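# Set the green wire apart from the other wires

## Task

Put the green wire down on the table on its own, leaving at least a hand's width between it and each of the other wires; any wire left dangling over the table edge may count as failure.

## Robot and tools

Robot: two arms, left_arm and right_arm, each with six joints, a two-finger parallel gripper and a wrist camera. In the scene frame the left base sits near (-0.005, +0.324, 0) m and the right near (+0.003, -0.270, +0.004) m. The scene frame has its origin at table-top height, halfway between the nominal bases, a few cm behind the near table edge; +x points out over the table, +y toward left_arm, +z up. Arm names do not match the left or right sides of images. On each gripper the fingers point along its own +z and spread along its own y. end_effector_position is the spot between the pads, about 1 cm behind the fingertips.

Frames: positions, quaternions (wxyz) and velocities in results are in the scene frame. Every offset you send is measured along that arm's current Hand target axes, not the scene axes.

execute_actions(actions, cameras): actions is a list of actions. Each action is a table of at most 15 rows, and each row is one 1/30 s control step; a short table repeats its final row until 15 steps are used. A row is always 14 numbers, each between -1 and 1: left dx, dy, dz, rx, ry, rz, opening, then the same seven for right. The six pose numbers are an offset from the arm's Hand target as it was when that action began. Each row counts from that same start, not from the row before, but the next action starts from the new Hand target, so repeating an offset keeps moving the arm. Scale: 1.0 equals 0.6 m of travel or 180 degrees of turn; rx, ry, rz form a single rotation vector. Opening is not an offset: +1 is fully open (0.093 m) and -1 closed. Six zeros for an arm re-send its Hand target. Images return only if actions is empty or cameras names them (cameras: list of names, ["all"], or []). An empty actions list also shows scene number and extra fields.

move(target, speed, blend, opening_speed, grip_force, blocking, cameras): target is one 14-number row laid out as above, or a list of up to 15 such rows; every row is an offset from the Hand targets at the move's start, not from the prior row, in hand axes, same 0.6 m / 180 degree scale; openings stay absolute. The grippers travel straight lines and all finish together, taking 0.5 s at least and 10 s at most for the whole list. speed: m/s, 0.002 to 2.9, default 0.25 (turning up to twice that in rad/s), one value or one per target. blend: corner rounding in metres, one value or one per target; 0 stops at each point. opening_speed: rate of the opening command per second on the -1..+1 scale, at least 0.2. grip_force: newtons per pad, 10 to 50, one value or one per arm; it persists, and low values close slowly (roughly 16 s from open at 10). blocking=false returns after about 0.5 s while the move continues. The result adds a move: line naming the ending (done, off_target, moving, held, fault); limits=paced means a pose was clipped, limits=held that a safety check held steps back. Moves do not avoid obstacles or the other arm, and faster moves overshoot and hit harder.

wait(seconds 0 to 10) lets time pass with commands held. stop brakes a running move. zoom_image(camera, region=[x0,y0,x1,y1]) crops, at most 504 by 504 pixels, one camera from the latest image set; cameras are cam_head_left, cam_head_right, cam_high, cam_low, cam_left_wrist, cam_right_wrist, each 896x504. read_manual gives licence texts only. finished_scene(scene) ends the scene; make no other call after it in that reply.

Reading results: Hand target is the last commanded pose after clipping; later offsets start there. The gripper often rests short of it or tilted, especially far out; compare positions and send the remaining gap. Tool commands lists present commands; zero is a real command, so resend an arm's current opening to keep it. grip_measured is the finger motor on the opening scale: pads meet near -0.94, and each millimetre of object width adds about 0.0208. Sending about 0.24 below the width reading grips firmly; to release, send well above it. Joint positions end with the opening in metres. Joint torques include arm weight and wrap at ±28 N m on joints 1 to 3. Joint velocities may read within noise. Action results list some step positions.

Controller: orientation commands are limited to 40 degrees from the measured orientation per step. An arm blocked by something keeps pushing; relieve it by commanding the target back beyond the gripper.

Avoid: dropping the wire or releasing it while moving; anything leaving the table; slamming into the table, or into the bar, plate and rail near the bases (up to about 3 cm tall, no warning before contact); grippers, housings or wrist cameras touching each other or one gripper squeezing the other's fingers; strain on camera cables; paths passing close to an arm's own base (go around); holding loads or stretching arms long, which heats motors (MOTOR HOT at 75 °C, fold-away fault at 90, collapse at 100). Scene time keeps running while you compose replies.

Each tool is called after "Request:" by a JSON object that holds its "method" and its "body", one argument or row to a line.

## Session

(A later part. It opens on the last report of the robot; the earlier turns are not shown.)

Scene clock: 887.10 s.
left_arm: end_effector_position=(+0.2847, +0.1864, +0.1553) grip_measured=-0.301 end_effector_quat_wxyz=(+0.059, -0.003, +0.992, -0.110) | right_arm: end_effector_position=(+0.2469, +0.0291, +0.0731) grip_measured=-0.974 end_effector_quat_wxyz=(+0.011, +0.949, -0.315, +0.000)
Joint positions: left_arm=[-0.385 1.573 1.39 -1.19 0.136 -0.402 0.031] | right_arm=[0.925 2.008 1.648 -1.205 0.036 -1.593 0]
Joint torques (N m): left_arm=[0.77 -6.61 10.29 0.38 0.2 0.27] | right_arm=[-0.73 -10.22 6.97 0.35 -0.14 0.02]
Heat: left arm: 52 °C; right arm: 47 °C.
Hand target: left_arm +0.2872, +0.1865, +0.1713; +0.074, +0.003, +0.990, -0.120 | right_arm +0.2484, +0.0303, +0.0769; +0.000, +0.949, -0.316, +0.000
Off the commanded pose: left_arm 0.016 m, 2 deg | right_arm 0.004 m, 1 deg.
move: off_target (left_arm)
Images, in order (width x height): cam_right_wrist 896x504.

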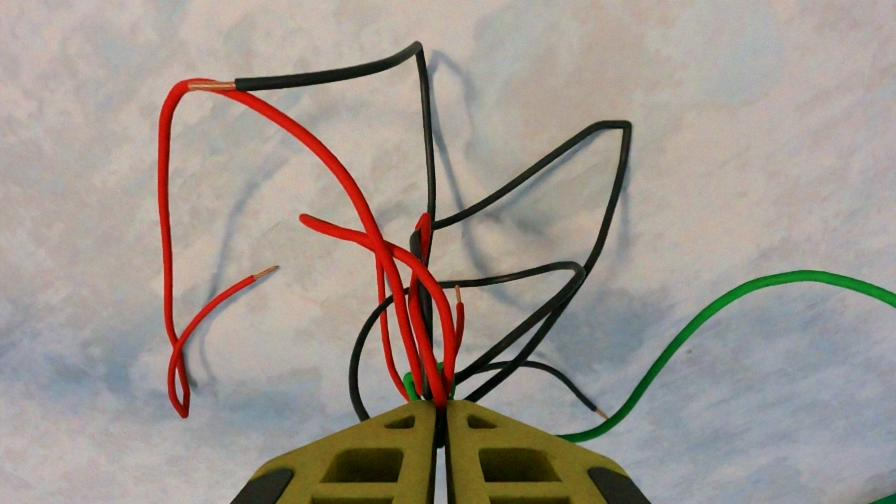

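Request:
{"method": "move", "body": {
  "target": [0,0,0,0,0,0,-0.3, 0.05,0,-0.03,0,0,0,-1],
  "speed": 0.05,
  "cameras": ["cam_right_wrist","cam_left_wrist","cam_high"]
}}

Scene clock: 893.90 s.
left_arm: end_effector_position=(+0.2847, +0.1864, +0.1553) grip_measured=-0.301 end_effector_quat_wxyz=(+0.059, -0.003, +0.992, -0.110) | right_arm: end_effector_position=(+0.2715, +0.0106, +0.0820) grip_measured=-0.974 end_effector_quat_wxyz=(+0.011, +0.946, -0.323, +0.000)
Joint positions: left_arm=[-0.385 1.573 1.39 -1.19 0.136 -0.402 0.031] | right_arm=[0.846 2.008 1.688 -1.24 0.036 -1.655 0]
Joint torques (N m): left_arm=[0.77 -6.6 10.29 0.38 0.19 0.27] | right_arm=[-0.51 -10.43 10.14 -0.03 -0.13 -0.06]
Heat: left arm: 52 °C; right arm: 47 °C.
Hand target: left_arm +0.2872, +0.1865, +0.1713; +0.074, +0.003, +0.990, -0.120 | right_arm +0.2725, +0.0123, +0.0950; +0.000, +0.949, -0.316, +0.000
Off the commanded pose: left_arm 0.016 m, 2 deg | right_arm 0.013 m, 1 deg.
move: off_target (left_arm, right_arm)
Images, in order (width x height): cam_high 896x504, cam_left_wrist 896x504, cam_right_wrist 896x504.

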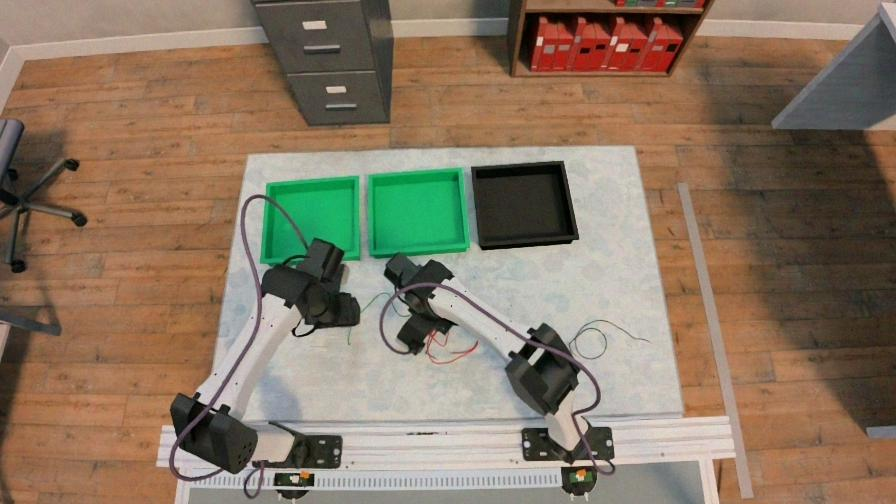

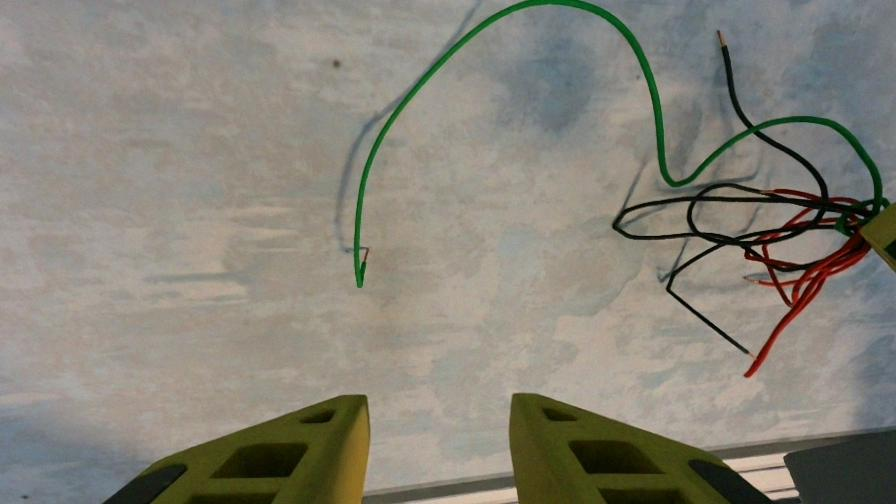

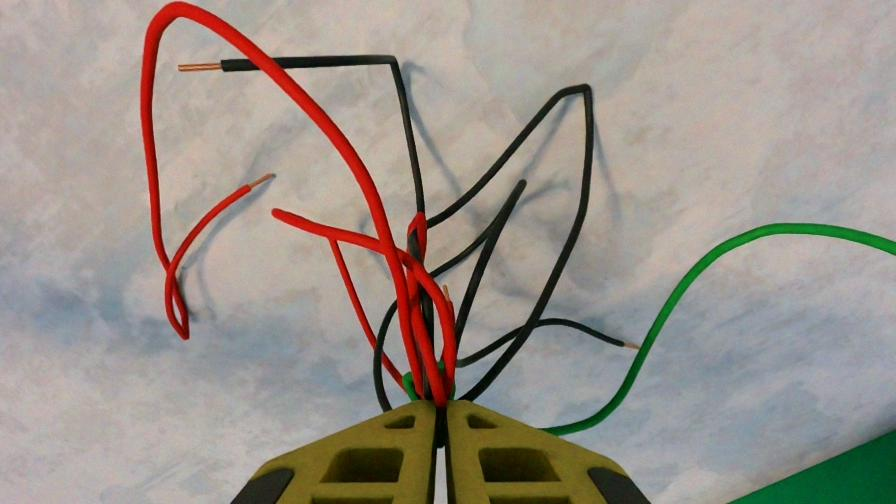

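Request:
{"method": "zoom_image", "body": {
  "camera": "cam_right_wrist",
  "region": [340, 200, 560, 460]
}}

Request:
{"method": "zoom_image", "body": {
  "camera": "cam_left_wrist",
  "region": [600, 20, 896, 400]
}}

Scaled by 1.938 from the camera's 896x504 image, which has a finer 1280x720 frame.

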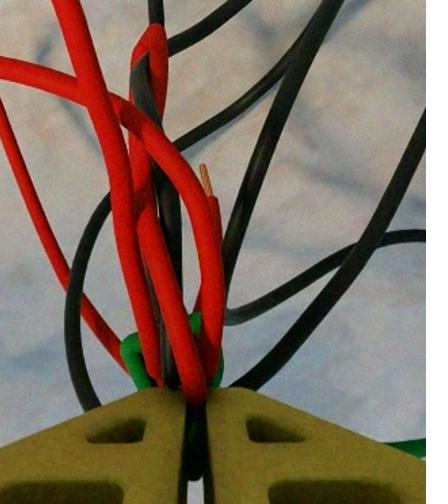

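Scaled by 1.326 from the camera's 896x504 image, which has a finer 1280x720 frame.

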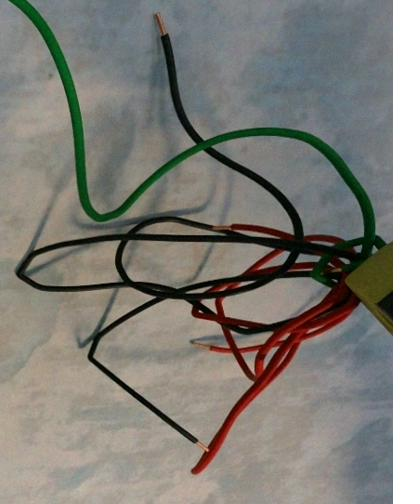

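Request:
{"method": "move", "body": {
  "target": [0,0,0,0,0,0,-0.3, 0,0,-0.1667,0,0,0,-1],
  "speed": 0.06,
  "cameras": ["cam_right_wrist","cam_left_wrist","cam_low"]
}}

Scene clock: 922.33 s.
left_arm: end_effector_position=(+0.2847, +0.1864, +0.1553) grip_measured=-0.301 end_effector_quat_wxyz=(+0.059, -0.003, +0.992, -0.110) | right_arm: end_effector_position=(+0.2766, +0.0126, +0.1722) grip_measured=-0.974 end_effector_quat_wxyz=(-0.010, +0.946, -0.323, +0.010)
Joint positions: left_arm=[-0.385 1.573 1.39 -1.19 0.136 -0.402 0.031] | right_arm=[0.846 2.008 2.048 -1.554 0.036 -1.656 0]
Joint torques (N m): left_arm=[0.77 -6.61 10.29 0.38 0.19 0.27] | right_arm=[0.01 -12.22 9.96 0.11 -0.13 -0.02]
Heat: left arm: 51 °C; right arm: 48 °C.
Hand target: left_arm +0.2872, +0.1865, +0.1713; +0.074, +0.003, +0.990, -0.120 | right_arm +0.2725, +0.0123, +0.1950; +0.000, +0.949, -0.316, +0.000
Off the commanded pose: left_arm 0.016 m, 2 deg | right_arm 0.023 m, 2 deg.
joint sent to its limit (right arm) — joint 4 (wrist pitch), lower limit. The joint targets are off in orientation, not in position.
move: off_target (left_arm, right_arm)
Images, in order (width x height): cam_low 896x504, cam_left_wrist 896x504, cam_right_wrist 896x504.

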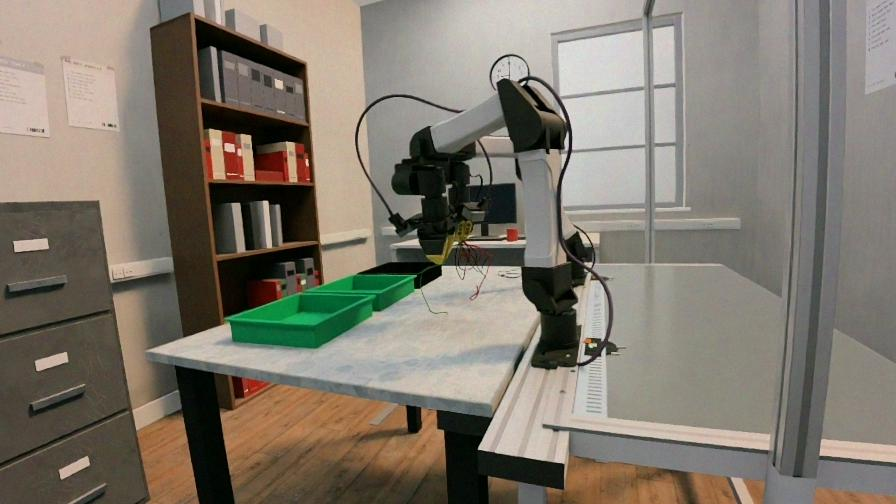

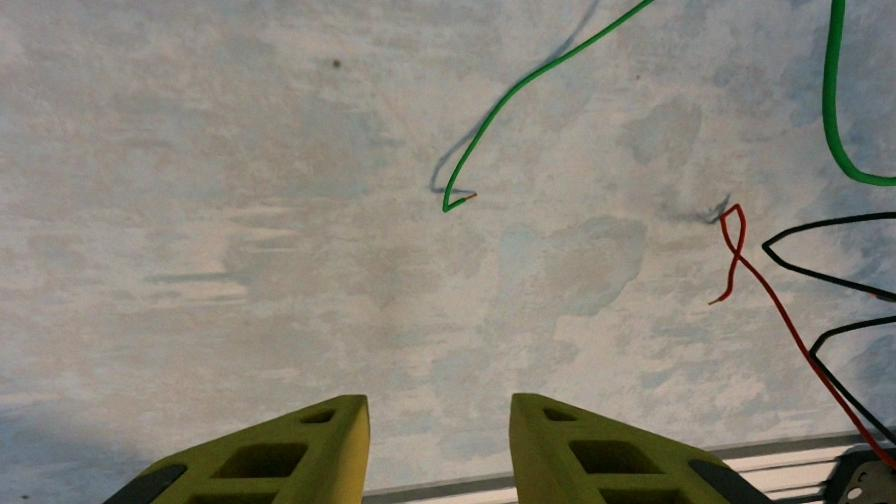

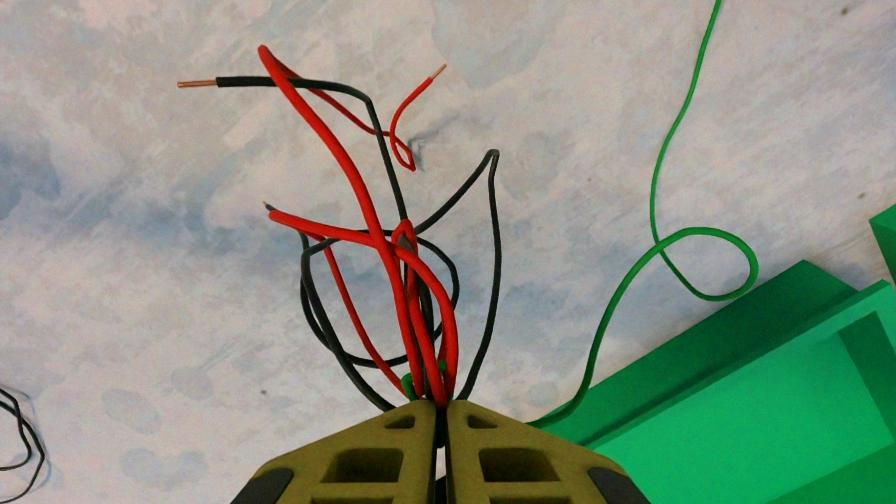

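Request:
{"method": "move", "body": {
  "target": [0.0948,-0.0812,0.0598,0.2476,-0.2886,0.3505,0.3, 0,0,0,0,0,0,-1],
  "speed": 0.2,
  "cameras": ["cam_right_wrist","cam_left_wrist","cam_low","cam_high"]
}}

Scene clock: 936.03 s.
left_arm: end_effector_position=(+0.2363, +0.1287, +0.1392) grip_measured=+0.299 end_effector_quat_wxyz=(+0.503, +0.463, +0.617, -0.391) | right_arm: end_effector_position=(+0.2765, +0.0125, +0.1722) grip_measured=-0.974 end_effector_quat_wxyz=(-0.010, +0.946, -0.323, +0.010)
Joint positions: left_arm=[-0.2 1.257 0.323 0.501 1.062 0.383 0.06] | right_arm=[0.846 2.008 2.048 -1.554 0.036 -1.656 0]
Joint torques (N m): left_arm=[0.95 -2.25 5.41 1.98 0.5 0.15] | right_arm=[-0.09 -12.19 10.09 0.09 -0.13 -0.08]
Heat: left arm: 50 °C; right arm: 50 °C.
Hand target: left_arm +0.2351, +0.1300, +0.1401; +0.510, +0.466, +0.608, -0.391 | right_arm +0.2725, +0.0124, +0.1950; +0.000, +0.949, -0.316, +0.000
Off the commanded pose: left_arm 0.002 m, 1 deg | right_arm 0.023 m, 2 deg.
joint sent to its limit (right arm) — joint 4 (wrist pitch), lower limit. The joint targets are off in orientation, not in position.
move: off_target (right_arm)
Images, in order (width x height): cam_high 896x504, cam_low 896x504, cam_left_wrist 896x504, cam_right_wrist 896x504.

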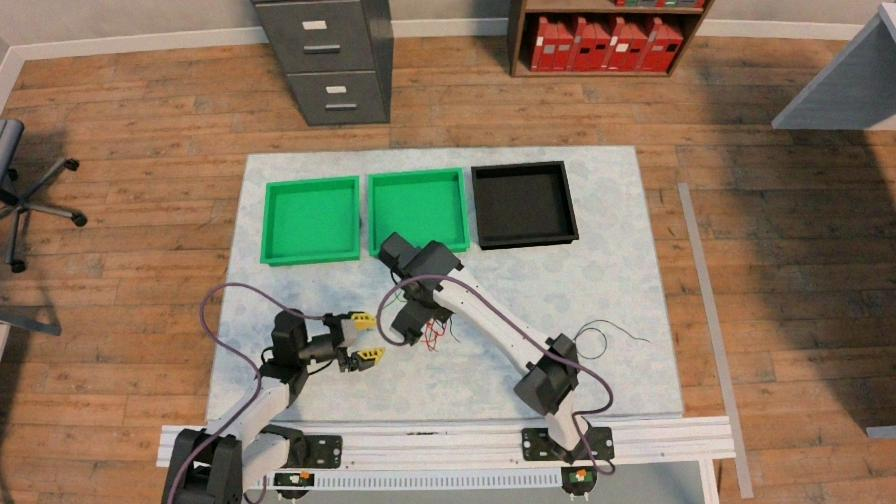

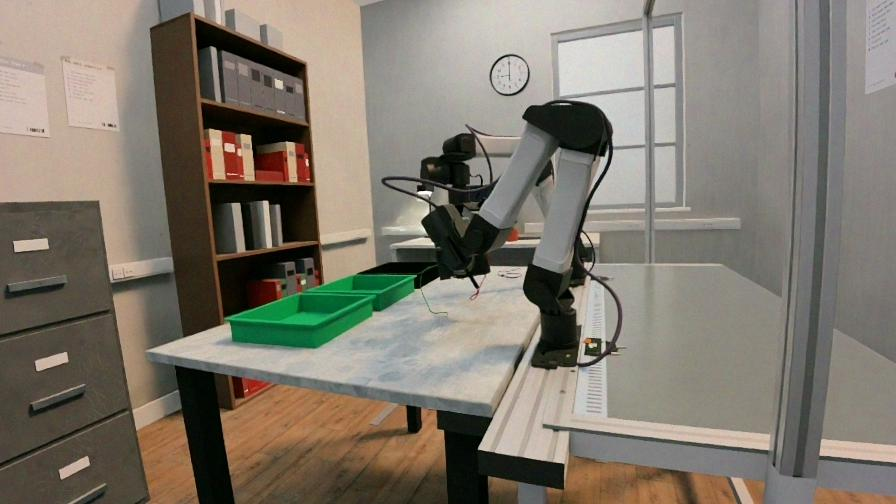

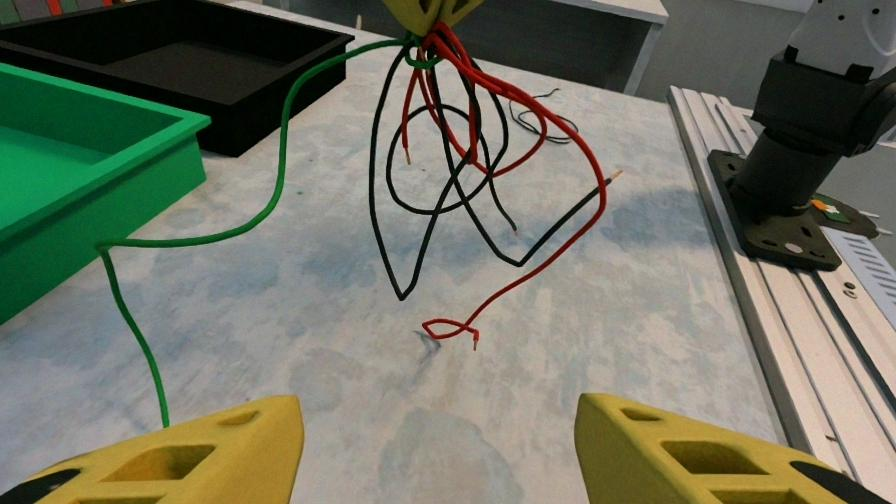

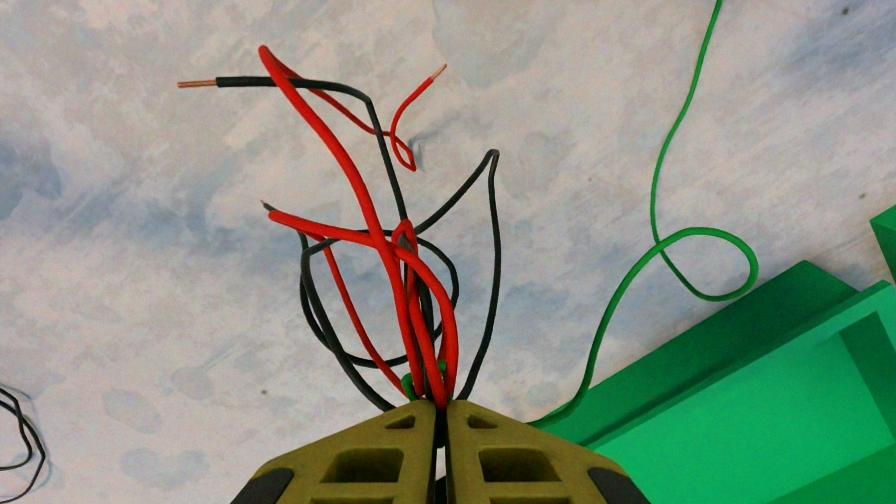

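Request:
{"method": "zoom_image", "body": {
  "camera": "cam_left_wrist",
  "region": [340, 0, 640, 200]
}}

Scaled by 1.680 from the camera's 896x504 image, which has a finer 1280x720 frame.

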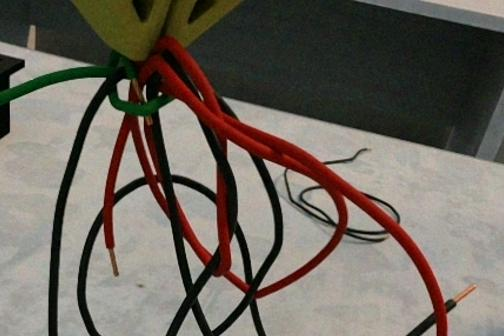

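Request:
{"method": "zoom_image", "body": {
  "camera": "cam_left_wrist",
  "region": [380, 10, 480, 90]
}}

Request:
{"method": "zoom_image", "body": {
  "camera": "cam_right_wrist",
  "region": [370, 340, 510, 450]
}}

Scaled by 5.040 from the camera's 896x504 image, which has a finer 1280x720 frame.

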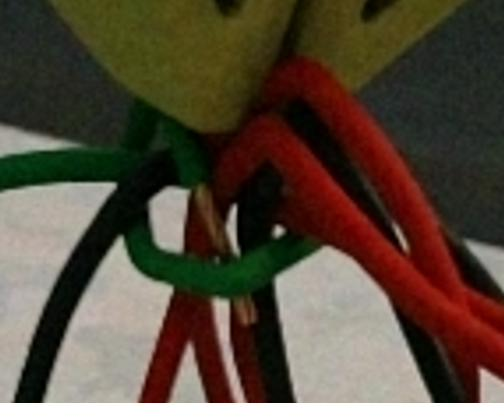

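Scaled by 3.600 from the camera's 896x504 image, which has a finer 1280x720 frame.

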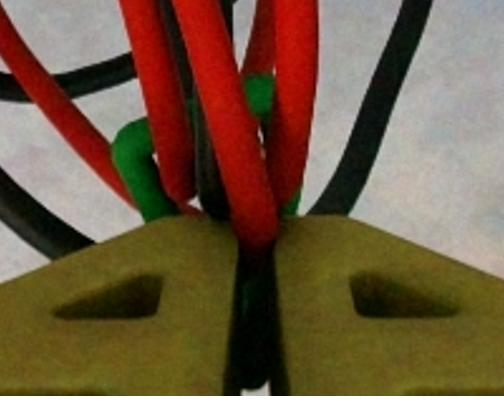

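Request:
{"method": "move", "body": {
  "target": [0.0085,0.0007,0.2,0,0,0,0.62, 0,0,0,0,0,0,-1],
  "speed": 0.1,
  "cameras": ["cam_right_wrist","cam_left_wrist"]
}}

Scene clock: 944.33 s.
left_arm: end_effector_position=(+0.2583, +0.0252, +0.0986) grip_measured=+0.619 end_effector_quat_wxyz=(+0.488, +0.466, +0.626, -0.391) | right_arm: end_effector_position=(+0.2765, +0.0125, +0.1722) grip_measured=-0.974 end_effector_quat_wxyz=(-0.010, +0.946, -0.323, +0.010)
Joint positions: left_arm=[-0.576 1.731 0.461 0.955 0.711 0.192 0.075] | right_arm=[0.846 2.008 2.048 -1.554 0.036 -1.656 0]
Joint torques (N m): left_arm=[-0.58 -4.66 8.2 2.3 0.11 -0.02] | right_arm=[0.02 -12.23 10 0.1 -0.14 -0.05]
Heat: left arm: 49 °C; right arm: 51 °C.
Hand target: left_arm +0.2659, +0.0169, +0.1142; +0.510, +0.466, +0.608, -0.391 | right_arm +0.2725, +0.0124, +0.1950; +0.000, +0.949, -0.316, +0.000
Off the commanded pose: left_arm 0.019 m, 3 deg | right_arm 0.023 m, 2 deg.
joint sent to its limit (right arm) — joint 4 (wrist pitch), lower limit. The joint targets are off in orientation, not in position.
move: off_target (left_arm, right_arm)
Images, in order (width x height): cam_left_wrist 896x504, cam_right_wrist 896x504.

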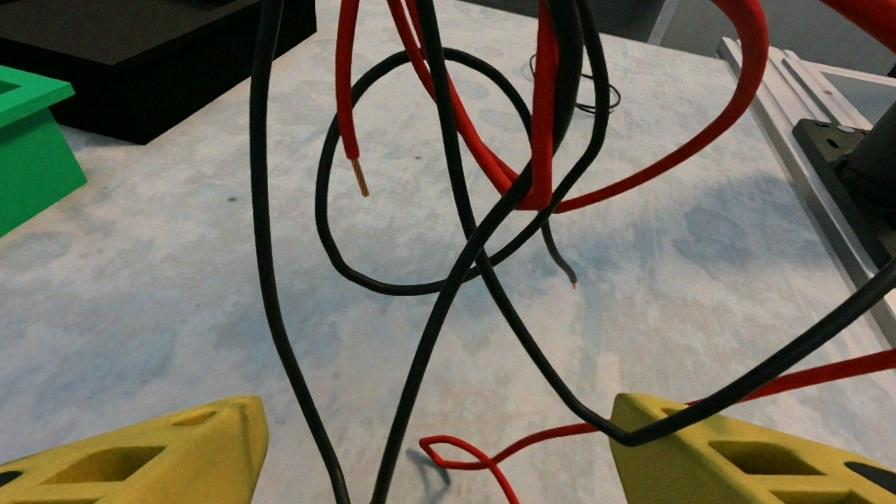

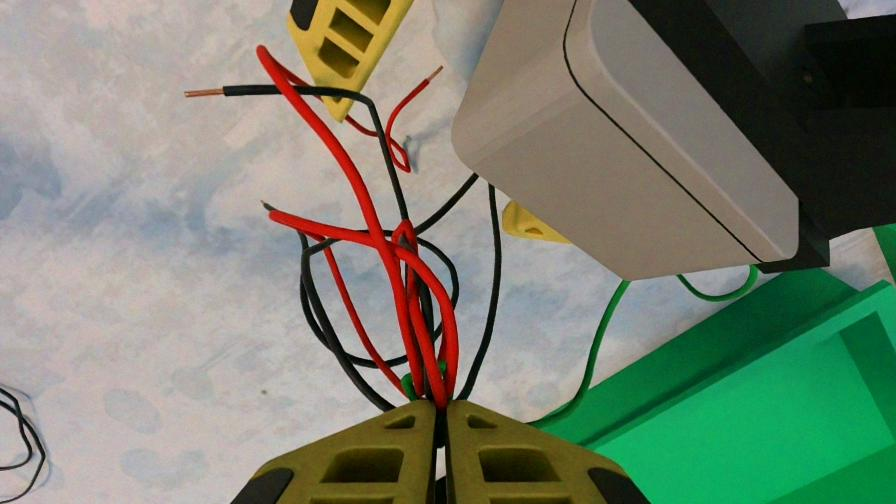

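Request:
{"method": "move", "body": {
  "target": [
    [-0.02,0,0.012,0,0,0,0.62, 0,0,0,0,0,0,-1],
    [-0.02,0,0.012,0,0,0,-1, 0,0,0,0,0,0,-1]
  ],
  "speed": 0.06,
  "cameras": ["cam_right_wrist","cam_left_wrist"]
}}

Scene clock: 949.73 s.
left_arm: end_effector_position=(+0.2627, +0.0162, +0.1038) grip_measured=-0.982 end_effector_quat_wxyz=(+0.488, +0.466, +0.627, -0.390) | right_arm: end_effector_position=(+0.2762, +0.0122, +0.1722) grip_measured=-0.974 end_effector_quat_wxyz=(-0.009, +0.946, -0.323, +0.009)
Joint positions: left_arm=[-0.597 1.731 0.5 0.92 0.687 0.183 0] | right_arm=[0.846 2.008 2.048 -1.556 0.036 -1.656 0]
Joint torques (N m): left_arm=[-0.75 -6.69 8.42 2.05 0.11 -0.01] | right_arm=[-0.05 -12.25 10.09 0.12 -0.11 -0.09]
Heat: left arm: 49 °C; right arm: 52 °C.
Hand target: left_arm +0.2682, +0.0080, +0.1247; +0.510, +0.466, +0.608, -0.391 | right_arm +0.2725, +0.0123, +0.1950; +0.000, +0.949, -0.316, +0.000
Off the commanded pose: left_arm 0.023 m, 3 deg | right_arm 0.023 m, 2 deg.
joint sent to its limit (right arm) — joint 4 (wrist pitch), lower limit. The joint targets are off in orientation, not in position.
move: off_target (left_arm, right_arm); target 2's new opening was sent with left_arm's hand 0.023 m and 3 deg from that target
Images, in order (width x height): cam_left_wrist 896x504, cam_right_wrist 896x504.

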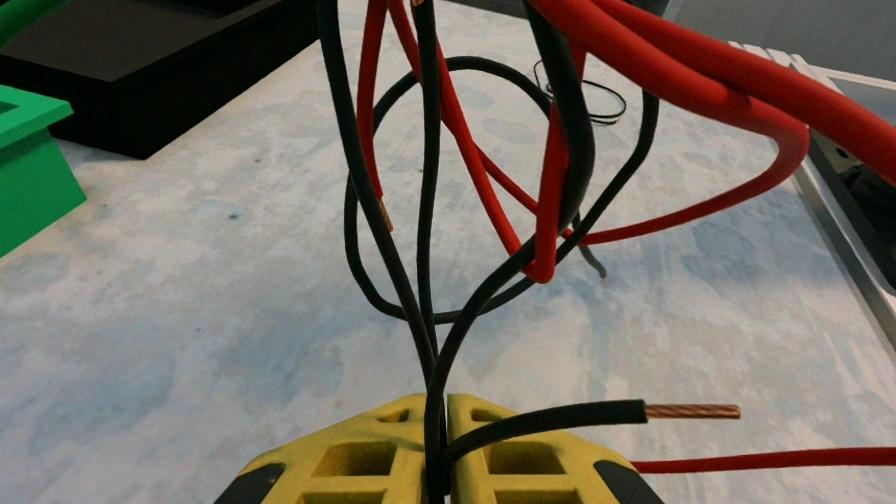

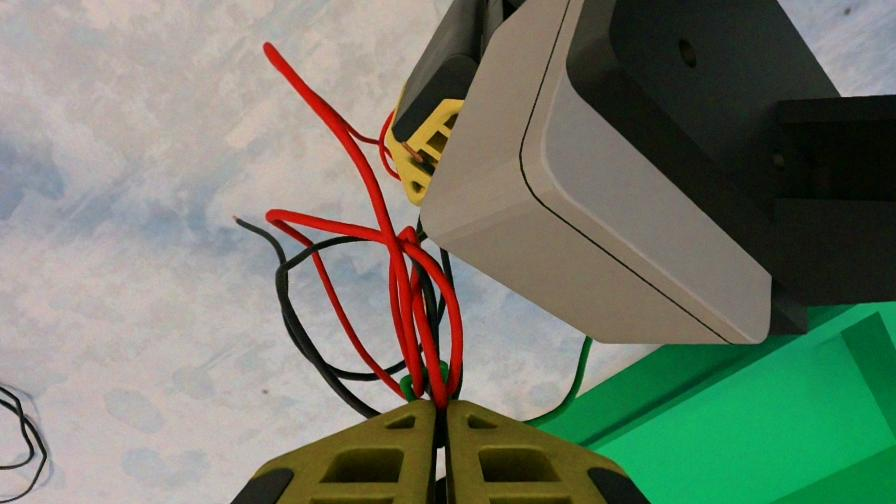

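Request:
{"method": "move", "body": {
  "target": [0.045,0,0,0,0,0,-1, 0,0,0,0,0,0,-1],
  "speed": 0.05,
  "cameras": ["cam_right_wrist","cam_left_wrist"]
}}

Scene clock: 952.10 s.
left_arm: end_effector_position=(+0.2678, +0.0125, +0.0960) grip_measured=-0.982 end_effector_quat_wxyz=(+0.505, +0.466, +0.614, -0.388) | right_arm: end_effector_position=(+0.2761, +0.0121, +0.1722) grip_measured=-0.974 end_effector_quat_wxyz=(-0.009, +0.946, -0.323, +0.009)
Joint positions: left_arm=[-0.597 1.821 0.5 1.054 0.687 0.183 0] | right_arm=[0.846 2.008 2.048 -1.556 0.036 -1.656 0]
Joint torques (N m): left_arm=[0.31 -5.09 4.48 2.25 0.24 0.04] | right_arm=[-0.01 -12.3 10.02 0.11 -0.11 -0.05]
Heat: left arm: 49 °C; right arm: 52 °C.
Hand target: left_arm +0.2670, +0.0125, +0.0983; +0.510, +0.466, +0.608, -0.391 | right_arm +0.2725, +0.0123, +0.1950; +0.000, +0.949, -0.316, +0.000
Off the commanded pose: left_arm 0.002 m, 1 deg | right_arm 0.023 m, 2 deg.
joint sent to its limit (right arm) — joint 4 (wrist pitch), lower limit. The joint targets are off in orientation, not in position.
move: off_target (right_arm)
Images, in order (width x height): cam_left_wrist 896x504, cam_right_wrist 896x504.

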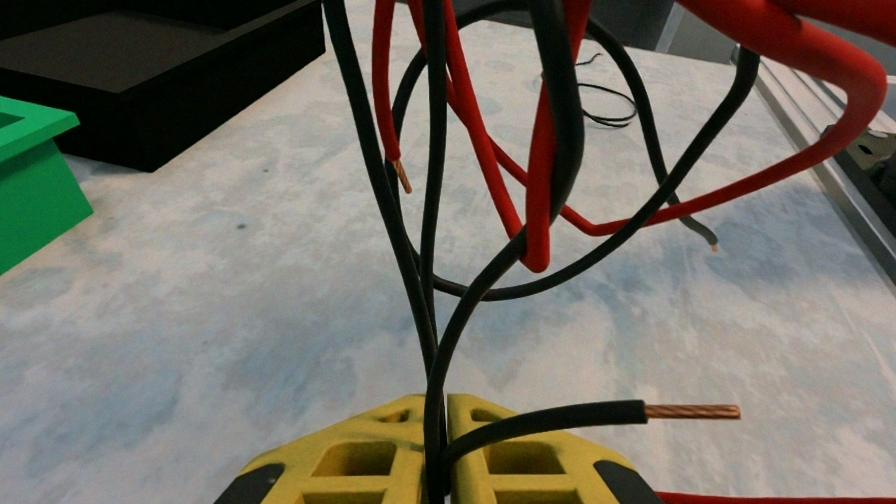

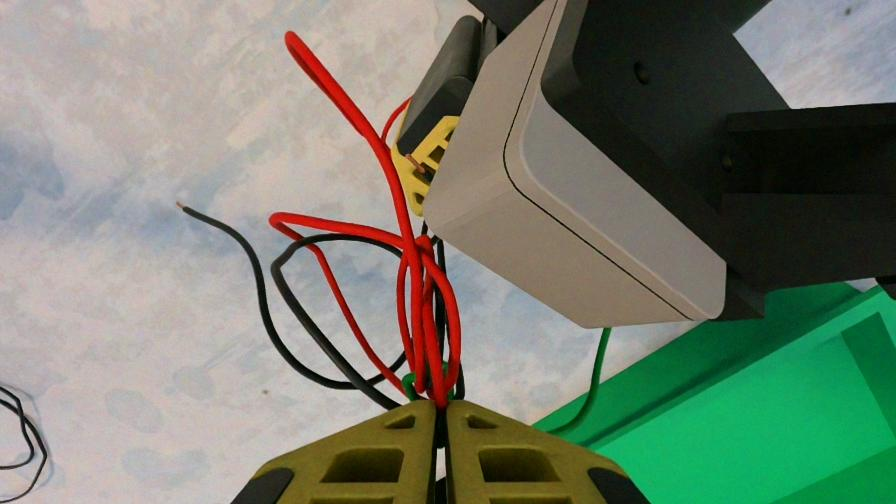

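Request:
{"method": "move", "body": {
  "target": [0.0375,-0.0018,-0.0683,0,0,0,-1, 0,0,0,0,0,0,-1],
  "speed": 0.05,
  "cameras": ["cam_right_wrist","cam_left_wrist"]
}}

Scene clock: 955.63 s.
left_arm: end_effector_position=(+0.2577, +0.0500, +0.0893) grip_measured=-0.982 end_effector_quat_wxyz=(+0.516, +0.463, +0.602, -0.395) | right_arm: end_effector_position=(+0.2733, +0.0147, +0.1722) grip_measured=-0.974 end_effector_quat_wxyz=(-0.013, +0.947, -0.322, +0.001)
Joint positions: left_arm=[-0.489 1.822 0.375 1.199 0.802 0.198 0] | right_arm=[0.848 2.008 2.048 -1.556 0.019 -1.656 0]
Joint torques (N m): left_arm=[1.05 -5.12 2.56 1.7 0.2 0.31] | right_arm=[-0.18 -12.23 9.99 0.12 0.01 -0.06]
Heat: left arm: 48 °C; right arm: 53 °C.
Hand target: left_arm +0.2545, +0.0550, +0.0831; +0.510, +0.466, +0.608, -0.391 | right_arm +0.2724, +0.0123, +0.1950; +0.000, +0.949, -0.316, +0.000
Off the commanded pose: left_arm 0.008 m, 1 deg | right_arm 0.023 m, 2 deg.
joint sent to its limit (right arm) — joint 4 (wrist pitch), lower limit. The joint targets are off in orientation, not in position.
move: off_target (right_arm)
Images, in order (width x height): cam_left_wrist 896x504, cam_right_wrist 896x504.

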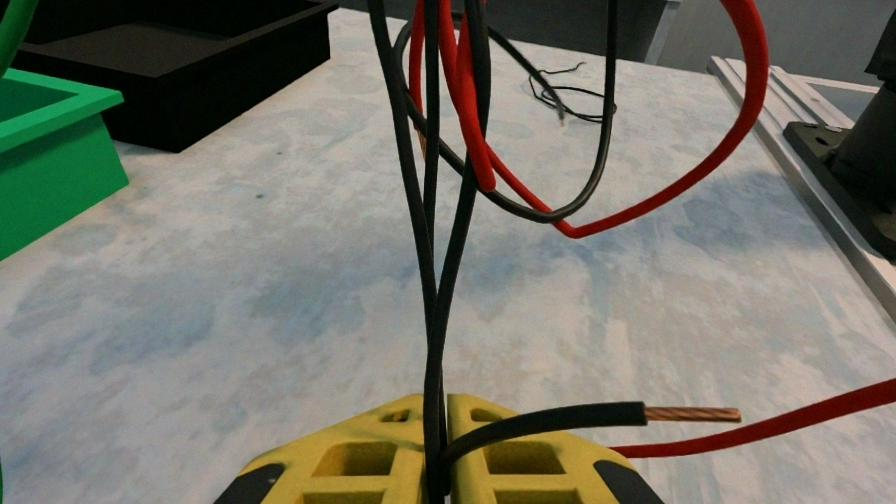

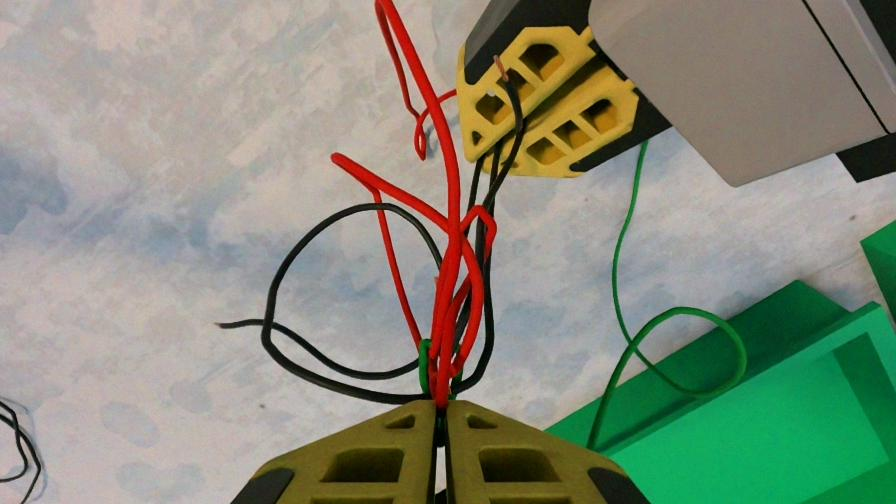

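Request:
{"method": "zoom_image", "body": {
  "camera": "cam_right_wrist",
  "region": [360, 300, 560, 450]
}}

Scaled by 2.520 from the camera's 896x504 image, which has a finer 1280x720 frame.

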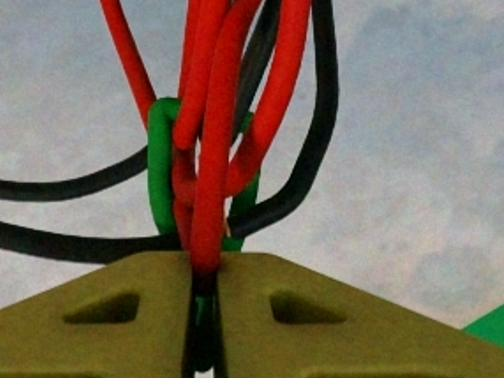

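Request:
{"method": "move", "body": {
  "target": [0.01,0,-0.04,0,0,0,-1, 0,0,0,0,0,0,-1],
  "speed": 0.05,
  "cameras": ["cam_right_wrist","cam_left_wrist"]
}}

Request:
{"method": "zoom_image", "body": {
  "camera": "cam_right_wrist",
  "region": [360, 270, 560, 450]
}}

Scene clock: 958.93 s.
left_arm: end_effector_position=(+0.2505, +0.0752, +0.0805) grip_measured=-0.982 end_effector_quat_wxyz=(+0.508, +0.461, +0.610, -0.396) | right_arm: end_effector_position=(+0.2728, +0.0153, +0.1722) grip_measured=-0.975 end_effector_quat_wxyz=(-0.014, +0.947, -0.322, +0.000)
Joint positions: left_arm=[-0.408 1.799 0.308 1.197 0.877 0.232 0] | right_arm=[0.848 2.008 2.048 -1.556 0.015 -1.656 0]
Joint torques (N m): left_arm=[1.01 -6.01 2.74 1.66 0.27 0.28] | right_arm=[-0.18 -12.26 10.04 0.12 0.08 -0.03]
Heat: left arm: 48 °C; right arm: 53 °C.
Hand target: left_arm +0.2481, +0.0788, +0.0815; +0.510, +0.466, +0.608, -0.391 | right_arm +0.2725, +0.0123, +0.1950; +0.000, +0.949, -0.316, +0.000
Off the commanded pose: left_arm 0.004 m, 1 deg | right_arm 0.023 m, 2 deg.
joint sent to its limit (right arm) — joint 4 (wrist pitch), lower limit. The joint targets are off in orientation, not in position.
move: off_target (right_arm)
Images, in order (width x height): cam_left_wrist 896x504, cam_right_wrist 896x504.

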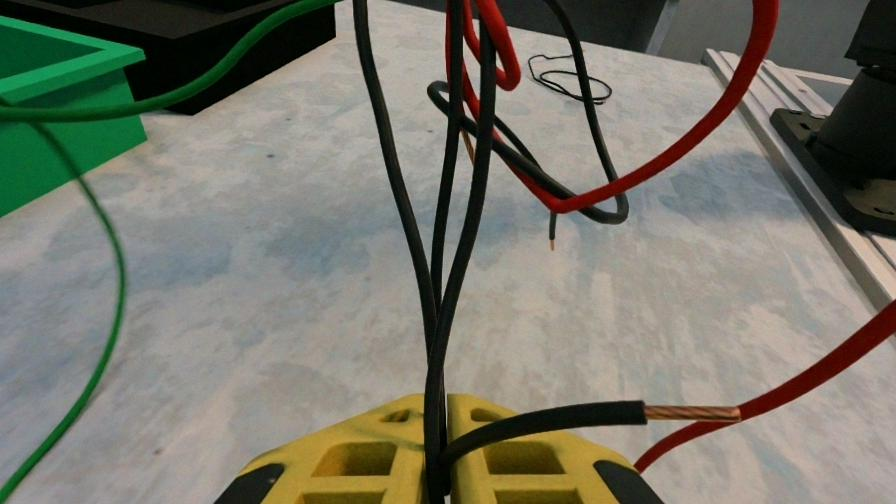

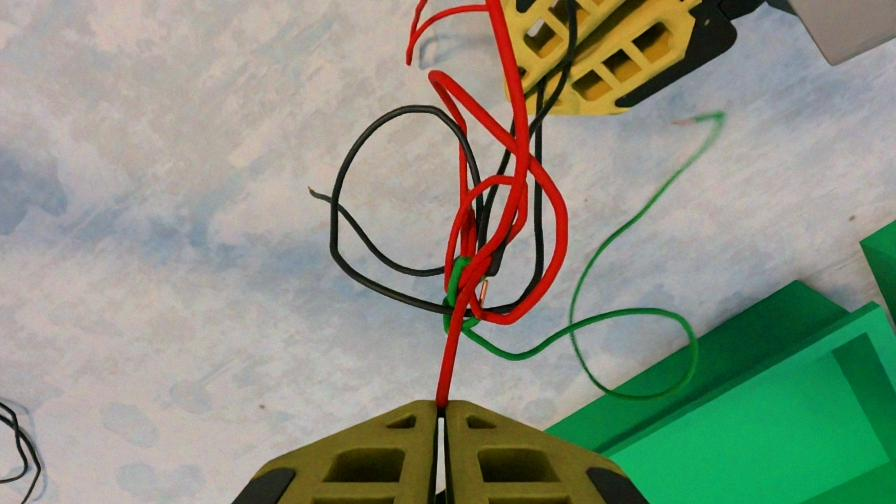

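Scaled by 2.520 from the camera's 896x504 image, which has a finer 1280x720 frame.

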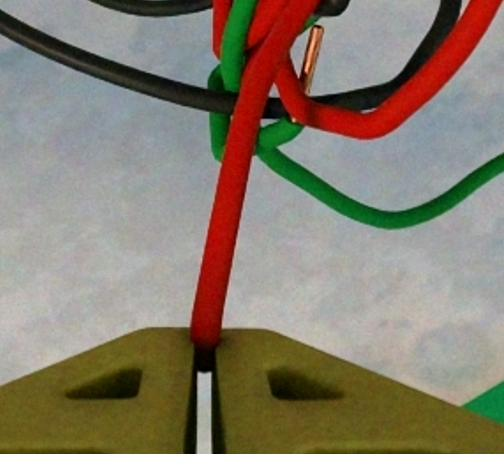

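Request:
{"method": "zoom_image", "body": {
  "camera": "cam_right_wrist",
  "region": [410, 230, 540, 370]
}}

Scaled by 3.600 from the camera's 896x504 image, which has a finer 1280x720 frame.

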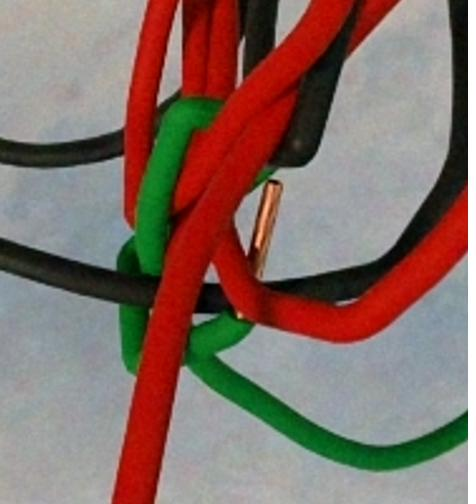

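Request:
{"method": "move", "body": {
  "target": [0,0,0,0,0,0,-1, 0,0,0.175,0,0,0,-1],
  "speed": 0.08,
  "cameras": ["cam_right_wrist","cam_left_wrist"]
}}

Scene clock: 965.87 s.
left_arm: end_effector_position=(+0.2486, +0.0763, +0.0734) grip_measured=-0.982 end_effector_quat_wxyz=(+0.494, +0.458, +0.622, -0.399) | right_arm: end_effector_position=(+0.2700, +0.0092, +0.0864) grip_measured=-0.975 end_effector_quat_wxyz=(+0.016, +0.947, -0.322, -0.001)
Joint positions: left_arm=[-0.406 1.799 0.308 1.156 0.877 0.234 0] | right_arm=[0.847 2.008 1.705 -1.267 0.038 -1.656 0]
Joint torques (N m): left_arm=[0.84 -6.17 2.81 2.04 0.3 0.31] | right_arm=[-0.64 -10.13 7.08 0.42 -0.14 -0.11]
Heat: left arm: 48 °C; right arm: 53 °C.
Hand target: left_arm +0.2481, +0.0787, +0.0815; +0.510, +0.466, +0.607, -0.391 | right_arm +0.2726, +0.0122, +0.0901; +0.000, +0.949, -0.316, +0.000
Off the commanded pose: left_arm 0.008 m, 3 deg | right_arm 0.005 m, 2 deg.
move: off_target (left_arm)
Images, in order (width x height): cam_left_wrist 896x504, cam_right_wrist 896x504.

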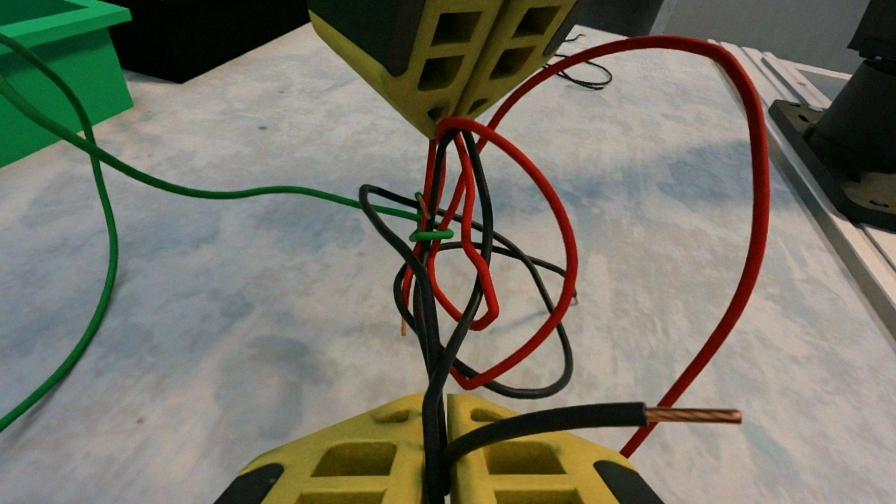

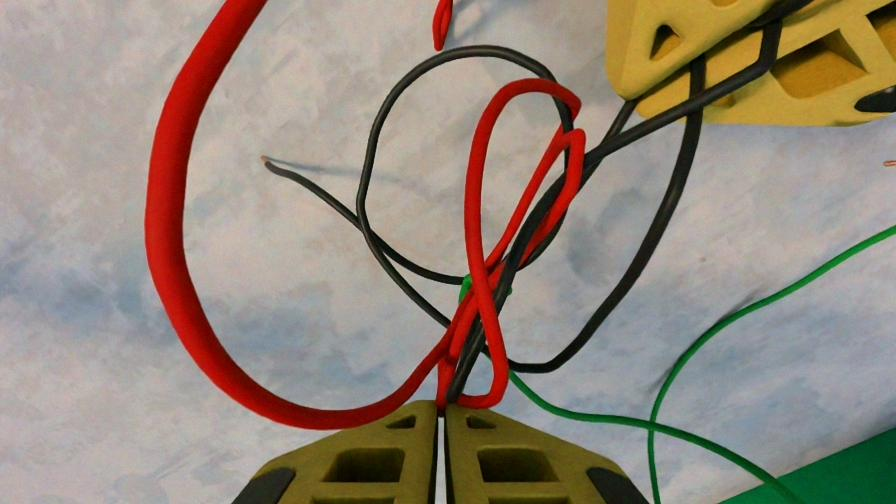

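Request:
{"method": "zoom_image", "body": {
  "camera": "cam_left_wrist",
  "region": [370, 110, 530, 290]
}}

Request:
{"method": "zoom_image", "body": {
  "camera": "cam_right_wrist",
  "region": [410, 230, 560, 410]
}}

Scaled by 2.800 from the camera's 896x504 image, which has a finer 1280x720 frame.

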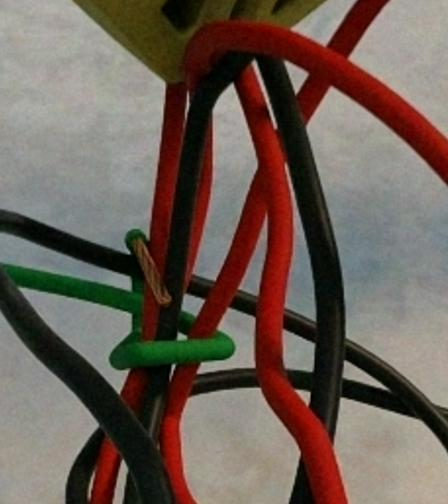

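Scaled by 2.800 from the camera's 896x504 image, which has a finer 1280x720 frame.

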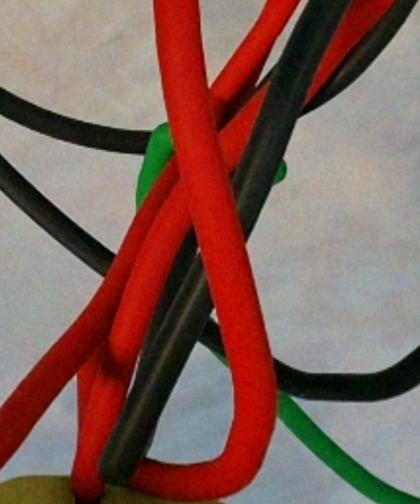

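Request:
{"method": "zoom_image", "body": {
  "camera": "cam_left_wrist",
  "region": [395, 180, 465, 250]
}}

Scaled by 7.200 from the camera's 896x504 image, which has a finer 1280x720 frame.

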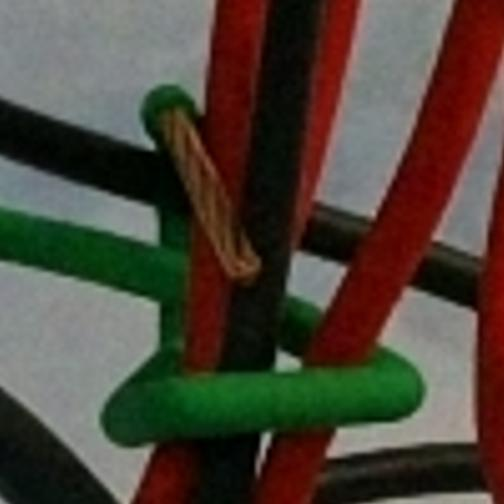

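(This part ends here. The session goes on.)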